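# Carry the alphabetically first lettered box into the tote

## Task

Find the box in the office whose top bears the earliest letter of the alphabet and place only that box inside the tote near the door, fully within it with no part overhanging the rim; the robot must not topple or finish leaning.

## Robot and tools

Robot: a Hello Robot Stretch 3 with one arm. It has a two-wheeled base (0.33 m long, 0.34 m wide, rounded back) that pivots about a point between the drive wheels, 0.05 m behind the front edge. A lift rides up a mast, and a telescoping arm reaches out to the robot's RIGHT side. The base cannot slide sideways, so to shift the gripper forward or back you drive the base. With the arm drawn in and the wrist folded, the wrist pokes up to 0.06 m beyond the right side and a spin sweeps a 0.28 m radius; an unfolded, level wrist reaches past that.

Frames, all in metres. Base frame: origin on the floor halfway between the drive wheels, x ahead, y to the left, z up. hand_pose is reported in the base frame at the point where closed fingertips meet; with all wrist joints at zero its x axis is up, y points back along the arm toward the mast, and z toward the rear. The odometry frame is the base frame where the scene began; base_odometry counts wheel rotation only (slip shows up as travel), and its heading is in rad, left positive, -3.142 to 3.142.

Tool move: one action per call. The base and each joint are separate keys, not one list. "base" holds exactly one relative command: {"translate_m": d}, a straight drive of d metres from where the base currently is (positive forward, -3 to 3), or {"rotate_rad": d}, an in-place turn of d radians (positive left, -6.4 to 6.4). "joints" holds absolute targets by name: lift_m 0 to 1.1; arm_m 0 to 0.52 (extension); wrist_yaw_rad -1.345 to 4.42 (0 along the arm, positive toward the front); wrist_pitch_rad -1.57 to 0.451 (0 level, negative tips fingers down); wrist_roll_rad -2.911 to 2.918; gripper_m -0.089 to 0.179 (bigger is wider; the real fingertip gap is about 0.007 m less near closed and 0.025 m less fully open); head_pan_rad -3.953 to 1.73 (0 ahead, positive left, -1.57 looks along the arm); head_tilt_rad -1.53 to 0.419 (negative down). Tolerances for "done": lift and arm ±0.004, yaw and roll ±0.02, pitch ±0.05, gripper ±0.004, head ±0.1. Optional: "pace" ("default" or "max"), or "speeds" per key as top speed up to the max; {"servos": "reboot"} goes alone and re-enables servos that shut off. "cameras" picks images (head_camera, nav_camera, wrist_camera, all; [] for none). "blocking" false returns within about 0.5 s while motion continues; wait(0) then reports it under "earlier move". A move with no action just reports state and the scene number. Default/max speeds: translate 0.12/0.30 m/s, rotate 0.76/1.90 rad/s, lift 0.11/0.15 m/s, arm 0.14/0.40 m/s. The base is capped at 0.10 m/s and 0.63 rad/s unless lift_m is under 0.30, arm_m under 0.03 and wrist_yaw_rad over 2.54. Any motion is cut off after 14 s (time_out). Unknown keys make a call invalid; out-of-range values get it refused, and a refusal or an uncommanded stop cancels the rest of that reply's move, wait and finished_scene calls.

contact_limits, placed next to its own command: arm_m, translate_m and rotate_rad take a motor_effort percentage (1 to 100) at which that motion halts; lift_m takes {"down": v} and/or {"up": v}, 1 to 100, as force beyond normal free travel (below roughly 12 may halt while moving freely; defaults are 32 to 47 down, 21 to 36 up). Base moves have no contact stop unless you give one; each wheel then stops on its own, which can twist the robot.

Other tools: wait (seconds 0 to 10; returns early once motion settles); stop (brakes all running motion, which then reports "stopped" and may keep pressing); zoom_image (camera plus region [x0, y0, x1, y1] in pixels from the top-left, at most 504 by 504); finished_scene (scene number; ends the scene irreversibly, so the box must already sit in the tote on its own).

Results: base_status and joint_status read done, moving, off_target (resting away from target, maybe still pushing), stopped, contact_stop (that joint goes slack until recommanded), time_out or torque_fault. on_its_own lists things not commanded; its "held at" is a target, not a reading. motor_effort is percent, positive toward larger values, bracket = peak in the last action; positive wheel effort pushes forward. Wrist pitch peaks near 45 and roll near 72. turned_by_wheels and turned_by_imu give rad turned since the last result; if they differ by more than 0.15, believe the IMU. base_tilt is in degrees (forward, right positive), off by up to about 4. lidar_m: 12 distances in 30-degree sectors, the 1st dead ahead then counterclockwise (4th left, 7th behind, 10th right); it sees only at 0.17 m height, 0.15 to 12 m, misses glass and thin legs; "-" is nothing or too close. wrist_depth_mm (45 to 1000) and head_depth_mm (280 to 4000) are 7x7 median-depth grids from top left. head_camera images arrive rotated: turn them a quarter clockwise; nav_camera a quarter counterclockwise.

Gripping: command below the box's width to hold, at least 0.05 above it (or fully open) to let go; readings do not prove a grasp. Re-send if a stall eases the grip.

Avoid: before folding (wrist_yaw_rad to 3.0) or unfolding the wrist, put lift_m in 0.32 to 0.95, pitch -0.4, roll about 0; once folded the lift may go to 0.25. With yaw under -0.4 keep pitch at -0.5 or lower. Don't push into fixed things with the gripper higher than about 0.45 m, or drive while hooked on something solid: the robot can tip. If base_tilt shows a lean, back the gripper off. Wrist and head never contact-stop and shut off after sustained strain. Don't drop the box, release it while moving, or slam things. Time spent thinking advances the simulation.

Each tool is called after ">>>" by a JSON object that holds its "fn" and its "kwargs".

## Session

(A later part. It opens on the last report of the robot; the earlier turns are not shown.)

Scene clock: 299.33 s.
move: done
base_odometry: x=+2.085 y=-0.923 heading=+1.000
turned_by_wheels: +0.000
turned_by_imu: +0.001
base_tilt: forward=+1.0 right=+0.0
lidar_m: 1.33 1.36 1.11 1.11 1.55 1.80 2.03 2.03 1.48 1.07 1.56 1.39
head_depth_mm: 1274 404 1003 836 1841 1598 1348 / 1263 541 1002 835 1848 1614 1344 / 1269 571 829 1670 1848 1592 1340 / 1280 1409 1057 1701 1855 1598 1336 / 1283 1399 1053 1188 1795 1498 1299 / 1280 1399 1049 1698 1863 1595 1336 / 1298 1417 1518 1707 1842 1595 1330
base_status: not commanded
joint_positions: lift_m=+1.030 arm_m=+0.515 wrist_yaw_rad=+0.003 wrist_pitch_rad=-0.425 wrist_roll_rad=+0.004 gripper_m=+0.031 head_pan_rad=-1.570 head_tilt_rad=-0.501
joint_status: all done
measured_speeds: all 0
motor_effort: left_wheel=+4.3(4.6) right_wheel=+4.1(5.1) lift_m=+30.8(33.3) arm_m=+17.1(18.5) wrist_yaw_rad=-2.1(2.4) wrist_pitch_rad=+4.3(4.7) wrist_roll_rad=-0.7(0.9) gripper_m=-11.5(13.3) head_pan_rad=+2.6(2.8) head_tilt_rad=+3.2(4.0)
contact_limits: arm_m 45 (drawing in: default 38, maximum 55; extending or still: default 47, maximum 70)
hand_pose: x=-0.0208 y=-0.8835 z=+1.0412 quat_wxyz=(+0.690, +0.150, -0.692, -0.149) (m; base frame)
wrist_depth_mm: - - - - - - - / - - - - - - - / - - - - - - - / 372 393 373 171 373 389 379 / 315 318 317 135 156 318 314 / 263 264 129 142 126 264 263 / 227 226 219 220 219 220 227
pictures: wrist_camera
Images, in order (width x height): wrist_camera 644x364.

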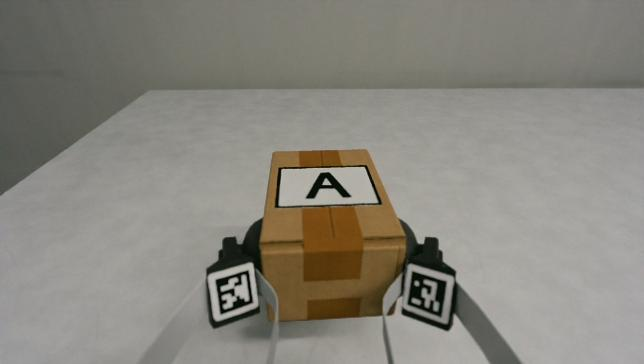

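>>> {"fn": "move", "kwargs": {"joints": {"arm_m": 0.01, "lift_m": 1.05}, "cameras": []}}

>>> {"fn": "move", "kwargs": {"joints": {"wrist_yaw_rad": 2.6, "lift_m": 0.6, "head_pan_rad": 0.3, "head_tilt_rad": -0.5}, "cameras": ["wrist_camera", "head_camera"]}}

Scene clock: 361.80 s.
move: done
base_odometry: x=+2.085 y=-0.923 heading=+1.000
turned_by_wheels: +0.000
turned_by_imu: +0.001
base_tilt: forward=+0.8 right=-0.2
lidar_m: 1.33 1.36 1.11 1.11 1.55 1.80 2.03 2.04 1.48 1.07 1.55 1.39
head_depth_mm: 1279 1379 1274 - - - - / 1285 1404 1256 - - - - / 1289 1394 1163 - - - - / 1293 1389 1073 1684 1807 1588 1331 / 1294 1402 1064 1193 1808 1510 1299 / 1297 1401 1061 1690 1835 1592 1332 / 1301 1412 1521 1712 1859 1589 1338
base_status: not commanded
joint_positions: lift_m=+1.050 arm_m=+0.010 wrist_yaw_rad=+0.003 wrist_pitch_rad=-0.426 wrist_roll_rad=+0.004 gripper_m=+0.031 head_pan_rad=-1.570 head_tilt_rad=-0.500
joint_status: all done
measured_speeds: all 0
motor_effort: left_wheel=+4.1(4.5) right_wheel=+4.8(5.2) lift_m=+21.6(33.9) arm_m=-20.1(22.8) wrist_yaw_rad=-2.2(2.6) wrist_pitch_rad=+4.6(4.9) wrist_roll_rad=-0.7(0.9) gripper_m=-12.0(13.7) head_pan_rad=+1.5(2.9) head_tilt_rad=+1.8(3.7)
hand_pose: x=-0.0208 y=-0.3784 z=+1.0609 quat_wxyz=(+0.690, +0.150, -0.692, -0.149) (m; base frame)
wrist_depth_mm: - - - - - - - / - - - - - - - / - - - - - - - / - - - 170 - - - / - - - 135 156 - - / - - 129 141 125 - - / - - - - - - -
pictures: none
No camera images: "cameras" was empty.

Scene clock: 366.73 s.
move: done
base_odometry: x=+2.085 y=-0.923 heading=+1.000
turned_by_wheels: +0.000
turned_by_imu: +0.001
base_tilt: forward=+1.0 right=-0.1
lidar_m: 1.32 1.36 1.11 1.10 1.55 1.79 2.03 2.03 1.49 1.07 1.56 1.39
head_depth_mm: 1079 1156 1249 1369 1504 1588 1349 / 1103 1190 1290 1419 1571 1609 1337 / 1136 1233 1336 1474 1642 1614 1338 / 1176 1274 1387 1547 1722 1592 1331 / 1218 1319 1453 1594 1790 1597 1327 / 1252 1362 1516 1686 1850 1594 1333 / 1295 1419 1573 1750 1931 1574 1336
base_status: not commanded
joint_positions: lift_m=+0.600 arm_m=+0.010 wrist_yaw_rad=+2.597 wrist_pitch_rad=-0.426 wrist_roll_rad=+0.004 gripper_m=+0.031 head_pan_rad=+0.301 head_tilt_rad=-0.500
joint_status: all done
measured_speeds: all 0
motor_effort: left_wheel=+4.2(4.5) right_wheel=+4.5(5.3) lift_m=+21.3(23.9) arm_m=-17.1(20.6) wrist_yaw_rad=+3.1(6.8) wrist_pitch_rad=+4.5(5.0) wrist_roll_rad=-0.7(0.9) gripper_m=-12.5(13.5) head_pan_rad=-3.9(5.1) head_tilt_rad=+2.6(5.3)
hand_pose: x=+0.0945 y=+0.0360 z=+0.6109 quat_wxyz=(+0.330, +0.707, -0.042, +0.624) (m; base frame)
wrist_depth_mm: - - - - - - - / - - - - - - - / - - - - - - - / - - - 171 - - - / - - - 134 156 - - / 884 894 129 141 126 890 882 / 222 720 736 745 742 755 765
pictures: head_camera (sideways), wrist_camera
Images, in order (width x height): head_camera 896x504, wrist_camera 644x364.

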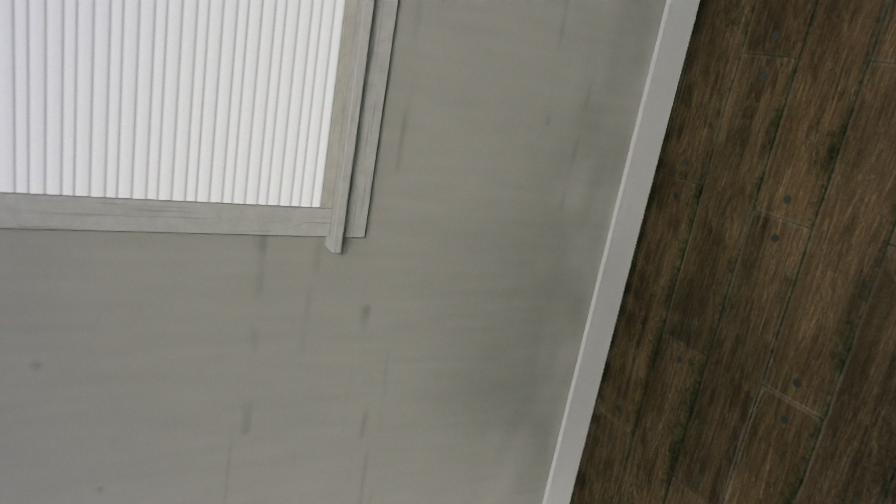

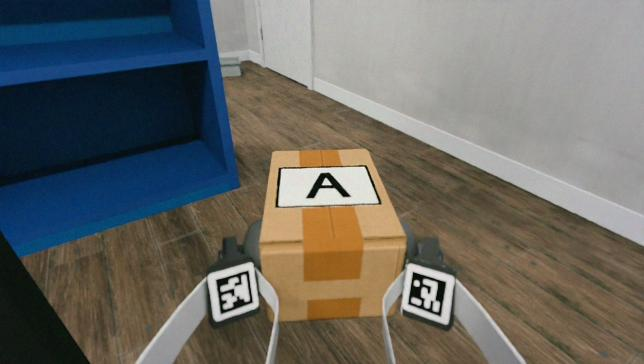

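>>> {"fn": "move", "kwargs": {"base": {"rotate_rad": 0.818}, "joints": {"lift_m": 0.28}, "pace": "max", "cameras": []}}

>>> {"fn": "move", "kwargs": {"base": {"translate_m": 1.17}, "pace": "max", "cameras": []}}

>>> {"fn": "move", "kwargs": {"base": {"rotate_rad": 0.754}, "joints": {"head_pan_rad": 0.0, "head_tilt_rad": -0.4}, "pace": "max", "cameras": ["head_camera", "wrist_camera"]}}

Scene clock: 381.37 s.
move: done
base_odometry: x=+2.085 y=-0.923 heading=+1.817
turned_by_wheels: +0.817
turned_by_imu: +0.816
base_tilt: forward=+0.9 right=-0.2
lidar_m: 1.52 1.11 1.17 1.21 2.43 2.03 1.48 1.52 1.07 1.54 1.32 1.32
head_depth_mm: 1705 1780 1889 1979 1925 1607 1347 / 1963 2066 2145 2328 2015 1601 1339 / 2234 2334 2507 2540 1983 1605 1347 / 2653 2893 3128 2655 1977 1605 1325 / 2942 3149 3176 2284 1458 1511 1329 / 1019 1164 1207 1447 1700 1491 1341 / 1244 1343 1169 1534 1303 1509 1329
base_status: done
joint_positions: lift_m=+0.280 arm_m=+0.010 wrist_yaw_rad=+2.597 wrist_pitch_rad=-0.427 wrist_roll_rad=+0.004 gripper_m=+0.031 head_pan_rad=+0.300 head_tilt_rad=-0.500
joint_status: all done
measured_speeds: all 0
motor_effort: left_wheel=-10.4(13.9) right_wheel=+10.1(15.9) lift_m=+22.8(24.0) arm_m=-20.5(20.7) wrist_yaw_rad=+3.3(4.1) wrist_pitch_rad=+4.6(5.0) wrist_roll_rad=-0.6(0.9) gripper_m=-12.2(13.6) head_pan_rad=-4.8(4.8) head_tilt_rad=+2.1(2.4)
hand_pose: x=+0.0945 y=+0.0360 z=+0.2908 quat_wxyz=(+0.330, +0.707, -0.042, +0.624) (m; base frame)
wrist_depth_mm: - - - - - - - / - - - - - - - / - - - - - - - / 762 753 762 170 745 741 749 / 599 606 609 135 156 599 614 / 507 522 130 141 126 501 510 / 224 256 272 427 427 420 431
pictures: none
No camera images: "cameras" was empty.

Scene clock: 386.63 s.
move: done
base_odometry: x=+1.800 y=+0.211 heading=+1.817
turned_by_wheels: +0.000
turned_by_imu: -0.001
base_tilt: forward=+0.9 right=-0.3
lidar_m: 0.57 0.97 2.43 0.55 0.53 2.81 2.65 1.99 1.02 0.58 0.49 0.49
head_depth_mm: 608 638 670 704 747 793 847 / 691 731 775 821 879 944 1025 / 803 860 921 995 1077 1168 1249 / 965 1039 1133 1235 1377 1476 1336 / 1133 1260 1404 1596 1807 1594 1335 / 1524 1730 1997 2279 1998 1601 1334 / 2024 2211 2412 2534 1982 1599 1347
base_status: done
joint_positions: lift_m=+0.280 arm_m=+0.010 wrist_yaw_rad=+2.597 wrist_pitch_rad=-0.427 wrist_roll_rad=+0.004 gripper_m=+0.031 head_pan_rad=+0.300 head_tilt_rad=-0.500
joint_status: not commanded
measured_speeds: all 0
motor_effort: left_wheel=+4.1(15.3) right_wheel=+4.4(15.0) lift_m=+28.7(28.7) arm_m=-9.9(20.4) wrist_yaw_rad=+2.8(3.7) wrist_pitch_rad=+5.0(5.1) wrist_roll_rad=-0.8(1.0) gripper_m=-12.2(13.3) head_pan_rad=-3.4(4.1) head_tilt_rad=+1.0(2.5)
hand_pose: x=+0.0944 y=+0.0360 z=+0.2907 quat_wxyz=(+0.330, +0.707, -0.042, +0.624) (m; base frame)
wrist_depth_mm: 475 - - - - - - / 483 - - - - - - / 491 - - - - - - / - 723 757 170 749 748 722 / 562 611 603 135 156 606 600 / 506 521 130 142 126 508 507 / 220 435 270 427 422 426 437
pictures: none
No camera images: "cameras" was empty.

Scene clock: 388.17 s.
move: done
base_odometry: x=+1.800 y=+0.211 heading=+2.571
turned_by_wheels: +0.754
turned_by_imu: +0.751
base_tilt: forward=+0.9 right=-0.2
lidar_m: 1.54 0.71 0.53 1.37 3.34 1.98 2.32 0.74 0.52 0.49 0.51 0.67
head_depth_mm: 1539 1517 1499 1481 1427 1492 1388 / 2064 2191 2310 2159 2107 1768 1442 / 2079 2251 2393 2589 2290 1755 1427 / 2088 2244 2415 2604 2202 1767 1427 / 2073 2238 2425 2591 2249 1743 1442 / 2089 2244 2392 2585 2263 1765 1427 / 2091 2243 2449 2635 2266 1757 1437
base_status: done
joint_positions: lift_m=+0.280 arm_m=+0.010 wrist_yaw_rad=+2.597 wrist_pitch_rad=-0.427 wrist_roll_rad=+0.004 gripper_m=+0.031 head_pan_rad=-0.008 head_tilt_rad=-0.401
joint_status: all done
measured_speeds: all 0
motor_effort: left_wheel=-8.1(15.6) right_wheel=+8.0(17.6) lift_m=+30.3(30.5) arm_m=-11.2(11.4) wrist_yaw_rad=+3.1(3.4) wrist_pitch_rad=+4.7(4.9) wrist_roll_rad=-0.6(0.9) gripper_m=-11.9(13.1) head_pan_rad=+0.7(4.7) head_tilt_rad=+2.7(5.1)
hand_pose: x=+0.0944 y=+0.0360 z=+0.2907 quat_wxyz=(+0.330, +0.707, -0.042, +0.624) (m; base frame)
wrist_depth_mm: - - - - - - - / - - - - - - - / - - 891 - 935 - - / 758 748 740 170 756 758 758 / 603 610 609 134 156 599 609 / 502 528 130 142 126 506 504 / 223 255 272 429 427 418 435
pictures: head_camera (sideways), wrist_camera
Images, in order (width x height): head_camera 896x504, wrist_camera 644x364.

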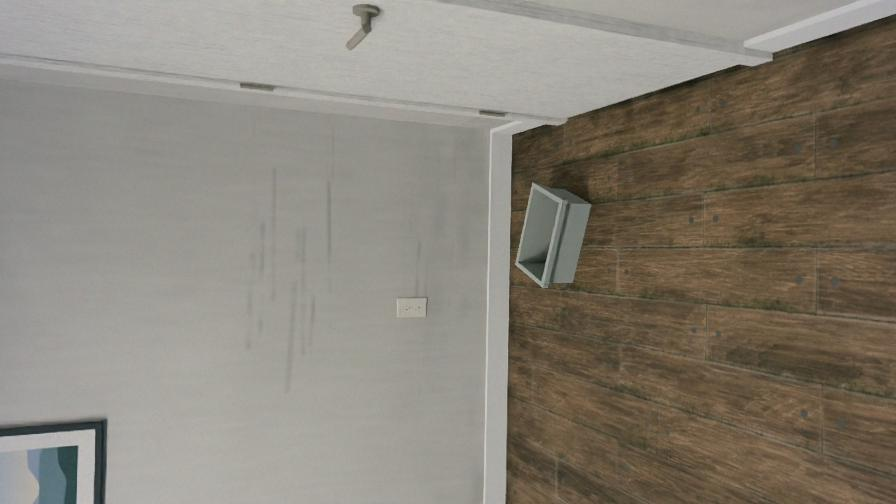

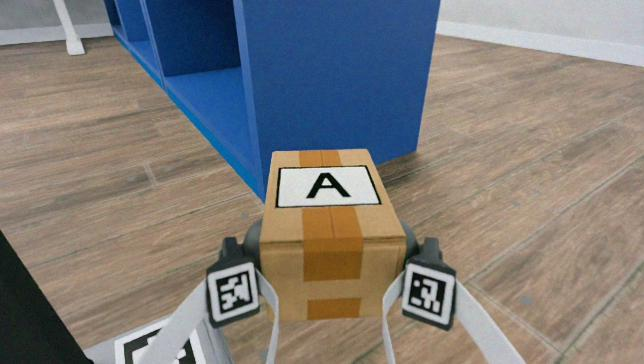

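>>> {"fn": "move", "kwargs": {"base": {"translate_m": 1.28}, "joints": {"head_pan_rad": 0.0, "head_tilt_rad": -0.6}, "pace": "max", "cameras": ["head_camera"]}}

Scene clock: 417.67 s.
move: done
base_odometry: x=+0.723 y=+0.903 heading=+2.571
turned_by_wheels: +0.000
turned_by_imu: -0.001
base_tilt: forward=+1.0 right=-0.1
lidar_m: 1.17 1.19 1.57 2.75 0.85 0.78 2.12 0.64 0.45 0.39 0.41 0.54
head_depth_mm: 979 1074 1200 1306 1347 1232 1206 / 983 1077 1194 1351 1565 1479 1269 / 975 1074 1196 1364 1563 1461 1239 / 976 1080 1199 1367 1565 1470 1226 / 985 1082 1211 1366 1573 1480 1240 / 986 1086 1207 1360 1571 1478 1260 / 982 1085 1214 1365 1569 1473 1261
base_status: done
joint_positions: lift_m=+0.280 arm_m=+0.010 wrist_yaw_rad=+2.597 wrist_pitch_rad=-0.427 wrist_roll_rad=+0.004 gripper_m=+0.031 head_pan_rad=+0.000 head_tilt_rad=-0.600
joint_status: all done
measured_speeds: all 0
motor_effort: left_wheel=+2.9(14.9) right_wheel=+4.6(14.5) lift_m=+22.1(31.5) arm_m=-9.8(20.6) wrist_yaw_rad=+3.4(3.5) wrist_pitch_rad=+4.6(5.1) wrist_roll_rad=-0.6(0.9) gripper_m=-10.9(13.6) head_pan_rad=+2.1(4.3) head_tilt_rad=-2.1(4.7)
hand_pose: x=+0.0944 y=+0.0360 z=+0.2907 quat_wxyz=(+0.330, +0.707, -0.042, +0.624) (m; base frame)
wrist_depth_mm: - - - - - - - / - - - - - - - / - - - - - - 848 / 759 738 753 170 756 750 - / 606 612 603 135 155 612 586 / 512 523 130 142 126 498 502 / 221 255 268 425 420 426 429
pictures: head_camera (sideways)
Images, in order (width x height): head_camera 896x504.

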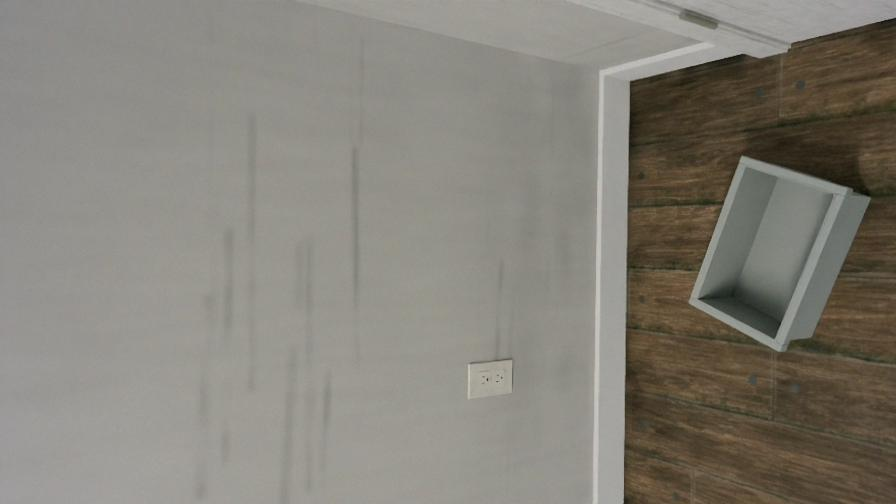

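>>> {"fn": "move", "kwargs": {"base": {"rotate_rad": 1.571}, "joints": {"lift_m": 0.4, "head_pan_rad": -1.57, "head_tilt_rad": -0.7}, "cameras": []}}

>>> {"fn": "move", "kwargs": {"joints": {"wrist_yaw_rad": 0.0, "wrist_pitch_rad": -0.43}, "cameras": ["head_camera"]}}

Scene clock: 428.87 s.
move: done
base_odometry: x=+0.723 y=+0.903 heading=-2.142
turned_by_wheels: +1.570
turned_by_imu: +1.566
base_tilt: forward=+1.1 right=+0.0
lidar_m: 2.74 0.87 0.78 2.27 0.65 0.45 0.39 0.41 0.54 1.17 1.19 1.55
head_depth_mm: 1005 1124 1253 1326 1242 1274 1180 / 1005 1126 1280 1479 1591 1381 1204 / 1008 1131 1274 1495 1627 1359 1203 / 1007 1131 1281 1481 1612 1372 1199 / 1006 1128 1275 1474 1609 1331 1200 / 1009 1123 1266 1482 1625 1393 1207 / 1006 1122 1274 1481 1611 1375 1202
base_status: done
joint_positions: lift_m=+0.400 arm_m=+0.010 wrist_yaw_rad=+2.597 wrist_pitch_rad=-0.427 wrist_roll_rad=+0.004 gripper_m=+0.031 head_pan_rad=-1.574 head_tilt_rad=-0.701
joint_status: all done
measured_speeds: all 0
motor_effort: left_wheel=-10.1(14.6) right_wheel=+11.4(15.0) lift_m=+30.5(34.0) arm_m=-10.8(10.9) wrist_yaw_rad=+2.8(3.4) wrist_pitch_rad=+4.8(5.1) wrist_roll_rad=-0.8(0.9) gripper_m=-11.8(13.6) head_pan_rad=+3.4(4.6) head_tilt_rad=-2.9(5.0)
hand_pose: x=+0.0943 y=+0.0360 z=+0.4107 quat_wxyz=(+0.330, +0.707, -0.042, +0.624) (m; base frame)
wrist_depth_mm: - - - 754 - - - / - - - 800 - - - / - - - - - - - / - - - 171 973 966 957 / 792 798 798 135 156 782 778 / 648 666 129 142 126 649 644 / 223 530 543 540 536 548 556
pictures: none
No camera images: "cameras" was empty.

Scene clock: 431.17 s.
move: done
base_odometry: x=+0.723 y=+0.903 heading=-2.142
turned_by_wheels: +0.000
turned_by_imu: +0.000
base_tilt: forward=+1.0 right=-0.3
lidar_m: 2.74 0.87 0.78 2.27 0.65 0.45 0.39 0.41 0.54 1.17 1.19 1.55
head_depth_mm: 1000 1122 1266 1341 1321 1284 1183 / 1008 1125 1272 1484 1619 1389 1207 / 1005 1127 1274 1476 1620 1349 1138 / 1001 1124 1279 1477 1617 1379 1136 / 1007 1125 1276 1480 1616 1332 1204 / 1006 1123 1287 1481 1636 1390 1207 / 1005 1127 1277 1477 1619 1388 1205
base_status: not commanded
joint_positions: lift_m=+0.400 arm_m=+0.010 wrist_yaw_rad=+0.003 wrist_pitch_rad=-0.454 wrist_roll_rad=+0.004 gripper_m=+0.031 head_pan_rad=-1.570 head_tilt_rad=-0.701
joint_status: all done
measured_speeds: all 0
motor_effort: left_wheel=-10.0(10.3) right_wheel=+11.0(12.0) lift_m=+29.5(30.7) arm_m=-20.1(20.7) wrist_yaw_rad=-2.7(5.5) wrist_pitch_rad=+4.0(7.1) wrist_roll_rad=-0.8(0.9) gripper_m=-12.7(13.0) head_pan_rad=+3.1(4.2) head_tilt_rad=-2.1(3.6)
hand_pose: x=-0.0208 y=-0.3747 z=+0.4047 quat_wxyz=(+0.688, +0.160, -0.690, -0.159) (m; base frame)
wrist_depth_mm: - 808 794 - - 494 - / - - - - - 530 - / - - - - - 588 - / 887 913 922 171 886 627 - / 752 761 592 134 156 - - / 640 653 129 141 125 618 - / 552 517 532 531 533 518 456
pictures: head_camera (sideways)
Images, in order (width x height): head_camera 896x504.

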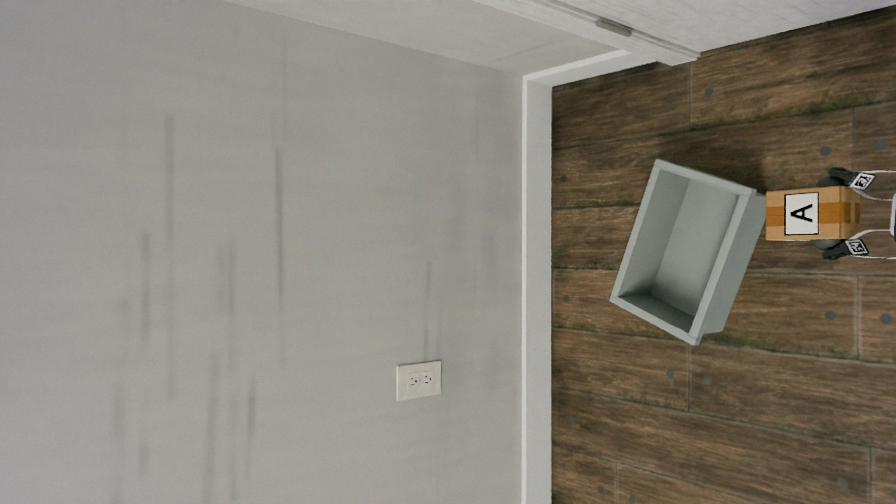

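>>> {"fn": "move", "kwargs": {"base": {"translate_m": 0.045}, "joints": {"arm_m": 0.47, "wrist_pitch_rad": -1.1}, "cameras": ["head_camera"]}}

Scene clock: 449.70 s.
move: done
base_odometry: x=+0.699 y=+0.865 heading=-2.142
turned_by_wheels: +0.000
turned_by_imu: +0.001
base_tilt: forward=+0.8 right=+0.0
lidar_m: 2.70 0.87 0.75 2.50 0.72 0.50 0.44 0.46 0.60 1.16 1.18 1.55
head_depth_mm: 997 1127 1267 1402 1483 1333 1202 / 1004 1114 1270 1472 1635 1293 650 / 1002 1114 1271 1470 879 1337 1205 / 1004 1123 1270 1481 1628 1380 1202 / 1001 1120 1277 1466 1625 1351 1204 / 1002 1120 1273 1474 1625 1370 1196 / 997 1119 1264 1474 1608 1384 1200
base_status: done
joint_positions: lift_m=+0.400 arm_m=+0.470 wrist_yaw_rad=+0.003 wrist_pitch_rad=-1.109 wrist_roll_rad=+0.004 gripper_m=+0.031 head_pan_rad=-1.570 head_tilt_rad=-0.701
joint_status: all done
measured_speeds: all 0
motor_effort: left_wheel=+1.1(6.0) right_wheel=+9.6(14.6) lift_m=+26.1(28.3) arm_m=+21.0(23.4) wrist_yaw_rad=-1.7(2.8) wrist_pitch_rad=+1.4(5.4) wrist_roll_rad=-0.5(0.9) gripper_m=-13.1(13.3) head_pan_rad=+3.6(4.1) head_tilt_rad=-0.1(1.9)
hand_pose: x=-0.0213 y=-0.7076 z=+0.2986 quat_wxyz=(+0.601, +0.372, -0.602, -0.373) (m; base frame)
wrist_depth_mm: 566 565 567 564 575 557 479 / 548 539 543 550 543 534 460 / 522 520 512 509 509 507 450 / 491 488 364 170 384 480 469 / 466 462 - 134 147 456 444 / 440 440 129 142 125 437 431 / 421 422 418 413 308 413 419
pictures: head_camera (sideways)
Images, in order (width x height): head_camera 896x504.

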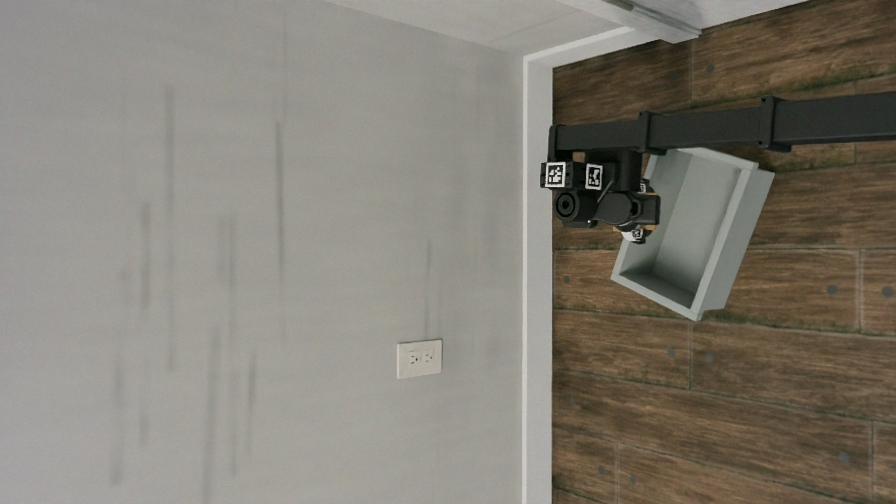

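>>> {"fn": "move", "kwargs": {"joints": {"arm_m": 0.51}, "cameras": []}}

>>> {"fn": "move", "kwargs": {"joints": {"lift_m": 0.175}, "speeds": {"lift_m": 0.08}, "contact_limits": {"lift_m": {"down": 14}}, "cameras": ["head_camera", "wrist_camera"]}}

Scene clock: 461.27 s.
move: done
base_odometry: x=+0.699 y=+0.865 heading=-2.142
turned_by_wheels: +0.000
turned_by_imu: +0.001
base_tilt: forward=+1.0 right=-0.1
lidar_m: 2.70 0.87 0.75 2.49 0.72 0.50 0.44 0.46 0.59 1.16 1.19 1.55
head_depth_mm: 1001 1117 1277 1404 1471 1338 1202 / 1007 1120 1277 1479 1579 1304 650 / 999 1122 1265 1477 908 1356 1214 / 996 1118 1276 1484 1631 1377 1203 / 1000 1116 1276 1481 1628 1348 1204 / 1001 1116 1273 1489 1613 1381 1196 / 1008 1125 1269 1476 1620 1377 1201
base_status: not commanded
joint_positions: lift_m=+0.400 arm_m=+0.510 wrist_yaw_rad=+0.003 wrist_pitch_rad=-1.109 wrist_roll_rad=+0.004 gripper_m=+0.031 head_pan_rad=-1.570 head_tilt_rad=-0.701
joint_status: all done
measured_speeds: all 0
motor_effort: left_wheel=+1.2(1.4) right_wheel=+10.2(10.5) lift_m=+24.0(24.8) arm_m=+21.1(22.6) wrist_yaw_rad=-2.2(2.4) wrist_pitch_rad=+1.5(1.8) wrist_roll_rad=-0.8(0.8) gripper_m=-11.4(13.1) head_pan_rad=+1.9(3.3) head_tilt_rad=+1.9(2.9)
hand_pose: x=-0.0213 y=-0.7474 z=+0.2985 quat_wxyz=(+0.600, +0.373, -0.601, -0.373) (m; base frame)
wrist_depth_mm: - - - 561 565 556 478 / 547 549 541 543 527 533 456 / 514 512 514 513 507 505 454 / 482 486 372 170 483 480 445 / 469 463 157 135 147 455 445 / 442 438 130 142 126 436 428 / 425 424 321 351 122 414 414
pictures: none
No camera images: "cameras" was empty.

Scene clock: 464.77 s.
move: done
base_odometry: x=+0.699 y=+0.865 heading=-2.142
turned_by_wheels: +0.000
turned_by_imu: +0.001
base_tilt: forward=+0.9 right=-0.2
lidar_m: 2.69 0.87 0.76 2.50 0.72 0.50 0.44 0.46 0.60 1.16 1.18 1.54
head_depth_mm: 997 1118 1275 1418 1469 1337 1210 / 1000 1116 1277 1474 1633 1385 1188 / 997 1121 1277 1468 1617 1039 1192 / 1002 1122 1283 1474 1625 1297 1196 / 999 1118 1274 1473 1619 1349 1199 / 1004 1116 1264 1477 1623 1378 1206 / 1000 1121 1278 1475 1625 1373 1205
base_status: not commanded
joint_positions: lift_m=+0.175 arm_m=+0.510 wrist_yaw_rad=+0.003 wrist_pitch_rad=-1.110 wrist_roll_rad=+0.004 gripper_m=+0.031 head_pan_rad=-1.570 head_tilt_rad=-0.700
joint_status: all done
measured_speeds: all 0
motor_effort: left_wheel=+1.1(1.3) right_wheel=+9.8(10.3) lift_m=+21.3(24.0) arm_m=+16.1(21.4) wrist_yaw_rad=-2.6(2.6) wrist_pitch_rad=+1.4(1.9) wrist_roll_rad=-0.6(1.0) gripper_m=-11.9(13.8) head_pan_rad=+2.1(3.6) head_tilt_rad=+1.4(2.9)
contact_limits: lift_m down 14 (down: maximum 72; up: maximum 65)
hand_pose: x=-0.0213 y=-0.7474 z=+0.0735 quat_wxyz=(+0.600, +0.373, -0.601, -0.373) (m; base frame)
wrist_depth_mm: - 171 160 304 298 297 297 / - 213 196 169 155 148 283 / - - 247 207 184 165 145 / - - - 170 231 200 - / - - - 135 141 - - / - - 129 142 125 - - / 183 - - - - - -
pictures: head_camera (sideways), wrist_camera
Images, in order (width x height): head_camera 896x504, wrist_camera 644x364.

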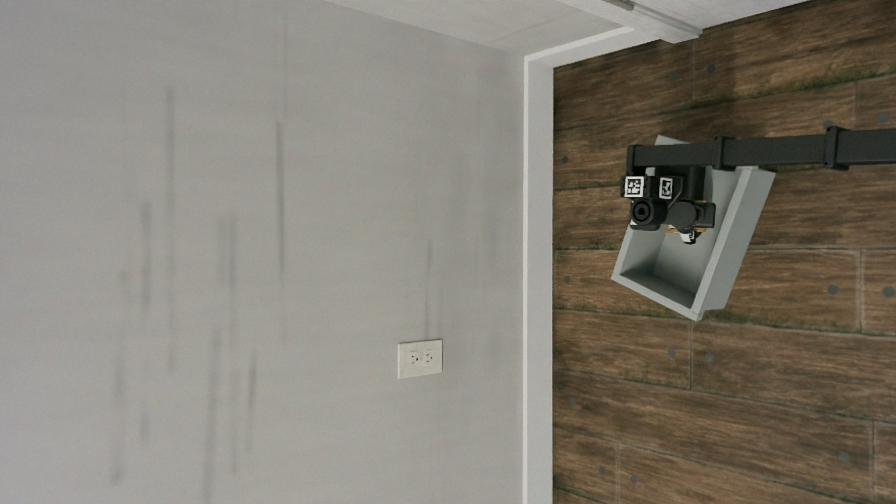

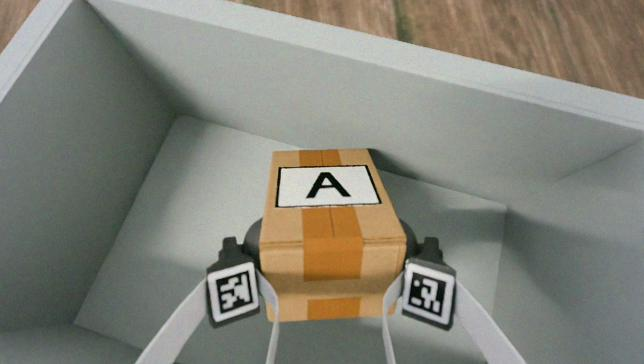

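>>> {"fn": "move", "kwargs": {"joints": {"lift_m": 0.145}, "speeds": {"lift_m": 0.04}, "contact_limits": {"lift_m": {"down": 13}}, "cameras": ["wrist_camera"]}}

Scene clock: 467.93 s.
move: done
base_odometry: x=+0.699 y=+0.865 heading=-2.142
turned_by_wheels: +0.000
turned_by_imu: +0.001
base_tilt: forward=+0.9 right=+0.0
lidar_m: 2.69 0.87 0.76 2.50 0.72 0.50 0.44 0.46 0.60 1.16 1.19 1.54
head_depth_mm: 1002 1123 1277 1411 1481 1323 1202 / 997 1121 1278 1486 1638 1384 1208 / 1006 1116 1272 1480 1635 1062 1157 / 1001 1121 1283 1485 1623 1294 1205 / 999 1118 1264 1485 1632 1345 1206 / 1004 1118 1277 1477 1618 1381 1200 / 1001 1119 1270 1493 1627 1378 1202
base_status: not commanded
joint_positions: lift_m=+0.145 arm_m=+0.510 wrist_yaw_rad=+0.003 wrist_pitch_rad=-1.107 wrist_roll_rad=+0.003 gripper_m=+0.031 head_pan_rad=-1.570 head_tilt_rad=-0.700
joint_status: all done
measured_speeds: all 0
motor_effort: left_wheel=+1.1(1.3) right_wheel=+9.3(10.4) lift_m=+18.5(22.3) arm_m=+12.4(14.0) wrist_yaw_rad=-1.8(2.3) wrist_pitch_rad=+0.8(1.9) wrist_roll_rad=-0.1(0.8) gripper_m=-12.8(13.2) head_pan_rad=+1.8(3.2) head_tilt_rad=+1.6(2.7)
contact_limits: lift_m down 13 (down: maximum 72; up: maximum 65)
hand_pose: x=-0.0213 y=-0.7481 z=+0.0438 quat_wxyz=(+0.601, +0.372, -0.602, -0.372) (m; base frame)
wrist_depth_mm: - 170 151 132 121 117 263 / - 215 194 166 151 130 118 / - - 228 179 179 162 143 / - - - 153 162 197 170 / - - - 134 137 - - / - - 129 143 126 - - / 191 191 190 190 188 114 -
pictures: wrist_camera
Images, in order (width x height): wrist_camera 644x364.

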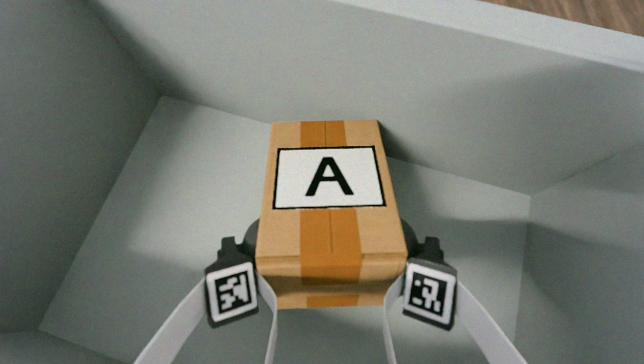

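>>> {"fn": "move", "kwargs": {"joints": {"gripper_m": 0.125}, "cameras": ["wrist_camera"]}}

>>> {"fn": "move", "kwargs": {"joints": {"lift_m": 0.42}, "cameras": ["wrist_camera"]}}

Scene clock: 472.57 s.
move: done
base_odometry: x=+0.699 y=+0.865 heading=-2.142
turned_by_wheels: +0.000
turned_by_imu: +0.001
base_tilt: forward=+1.0 right=-0.2
lidar_m: 2.70 0.87 0.76 2.50 0.72 0.50 0.44 0.46 0.60 1.16 1.19 1.54
head_depth_mm: 1006 1123 1274 1415 1482 1334 1206 / 997 1125 1275 1480 1631 1382 1205 / 999 1121 1272 1472 1615 1060 1159 / 997 1121 1281 1477 1619 1301 1205 / 1001 1116 1279 1476 1630 1348 1207 / 1001 1115 1269 1464 1630 1382 1198 / 999 1116 1270 1472 1615 1382 1205
base_status: not commanded
joint_positions: lift_m=+0.145 arm_m=+0.510 wrist_yaw_rad=+0.003 wrist_pitch_rad=-1.107 wrist_roll_rad=+0.003 gripper_m=+0.125 head_pan_rad=-1.570 head_tilt_rad=-0.700
joint_status: all done
measured_speeds: all 0
motor_effort: left_wheel=+1.2(1.3) right_wheel=+9.5(10.3) lift_m=+30.5(30.5) arm_m=+6.3(8.8) wrist_yaw_rad=-1.8(2.4) wrist_pitch_rad=+1.0(1.5) wrist_roll_rad=+0.0(0.4) gripper_m=+0.0(86.1) head_pan_rad=+2.0(3.4) head_tilt_rad=+1.6(2.5)
contact_limits: lift_m down 13 (down: maximum 72; up: maximum 65)
hand_pose: x=-0.0213 y=-0.7480 z=+0.0437 quat_wxyz=(+0.601, +0.372, -0.601, -0.372) (m; base frame)
wrist_depth_mm: - 169 151 132 120 116 263 / - 213 195 166 150 130 117 / - - - 194 182 162 143 / - - - 167 209 199 170 / - - - 159 - - - / - 123 153 152 155 123 - / - 127 190 190 188 122 92
pictures: wrist_camera
Images, in order (width x height): wrist_camera 644x364.

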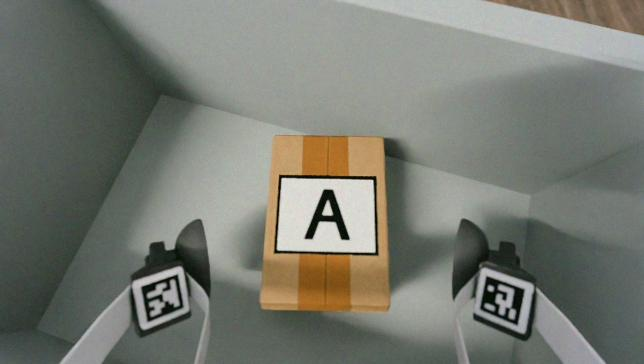

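Scene clock: 475.90 s.
move: done
base_odometry: x=+0.699 y=+0.865 heading=-2.142
turned_by_wheels: +0.000
turned_by_imu: +0.001
base_tilt: forward=+1.0 right=-0.2
lidar_m: 2.70 0.87 0.75 2.51 0.72 0.50 0.44 0.46 0.60 1.16 1.19 1.55
head_depth_mm: 1006 1125 1275 1423 1481 1339 1205 / 1005 1123 1267 1474 1584 748 618 / 998 1123 1269 1477 892 1355 1207 / 1004 1119 1285 1469 1621 1360 1202 / 997 1124 1272 1471 1625 1342 1203 / 1002 1112 1268 1481 1628 1379 1204 / 1000 1126 1273 1479 1628 1387 1205
base_status: not commanded
joint_positions: lift_m=+0.420 arm_m=+0.510 wrist_yaw_rad=+0.003 wrist_pitch_rad=-1.107 wrist_roll_rad=+0.003 gripper_m=+0.125 head_pan_rad=-1.570 head_tilt_rad=-0.700
joint_status: all done
measured_speeds: all 0
motor_effort: left_wheel=+0.9(1.3) right_wheel=+9.7(10.2) lift_m=+30.5(33.1) arm_m=+2.3(6.5) wrist_yaw_rad=-1.6(2.4) wrist_pitch_rad=+0.8(1.5) wrist_roll_rad=-0.2(0.5) gripper_m=+0.3(1.9) head_pan_rad=+1.0(2.9) head_tilt_rad=+2.1(3.0)
hand_pose: x=-0.0213 y=-0.7480 z=+0.3187 quat_wxyz=(+0.601, +0.372, -0.601, -0.372) (m; base frame)
wrist_depth_mm: - - - - - 578 - / 568 563 569 559 564 563 480 / 544 547 532 536 532 535 461 / 508 508 426 502 509 500 448 / 484 482 - 427 449 474 426 / 463 123 - 411 - 125 445 / 447 126 375 - - 426 416
pictures: wrist_camera
Images, in order (width x height): wrist_camera 644x364.

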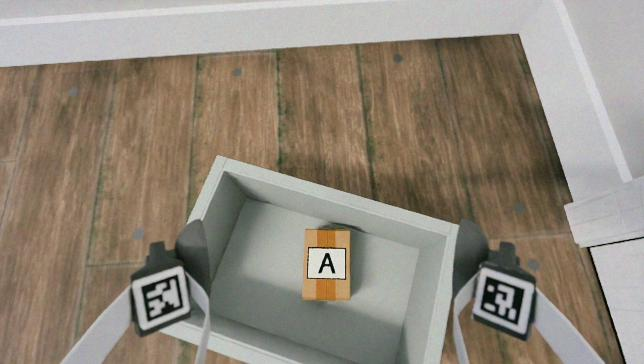

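>>> {"fn": "finished_scene", "kwargs": {"scene": 1}}

The scene is finished: the task was done.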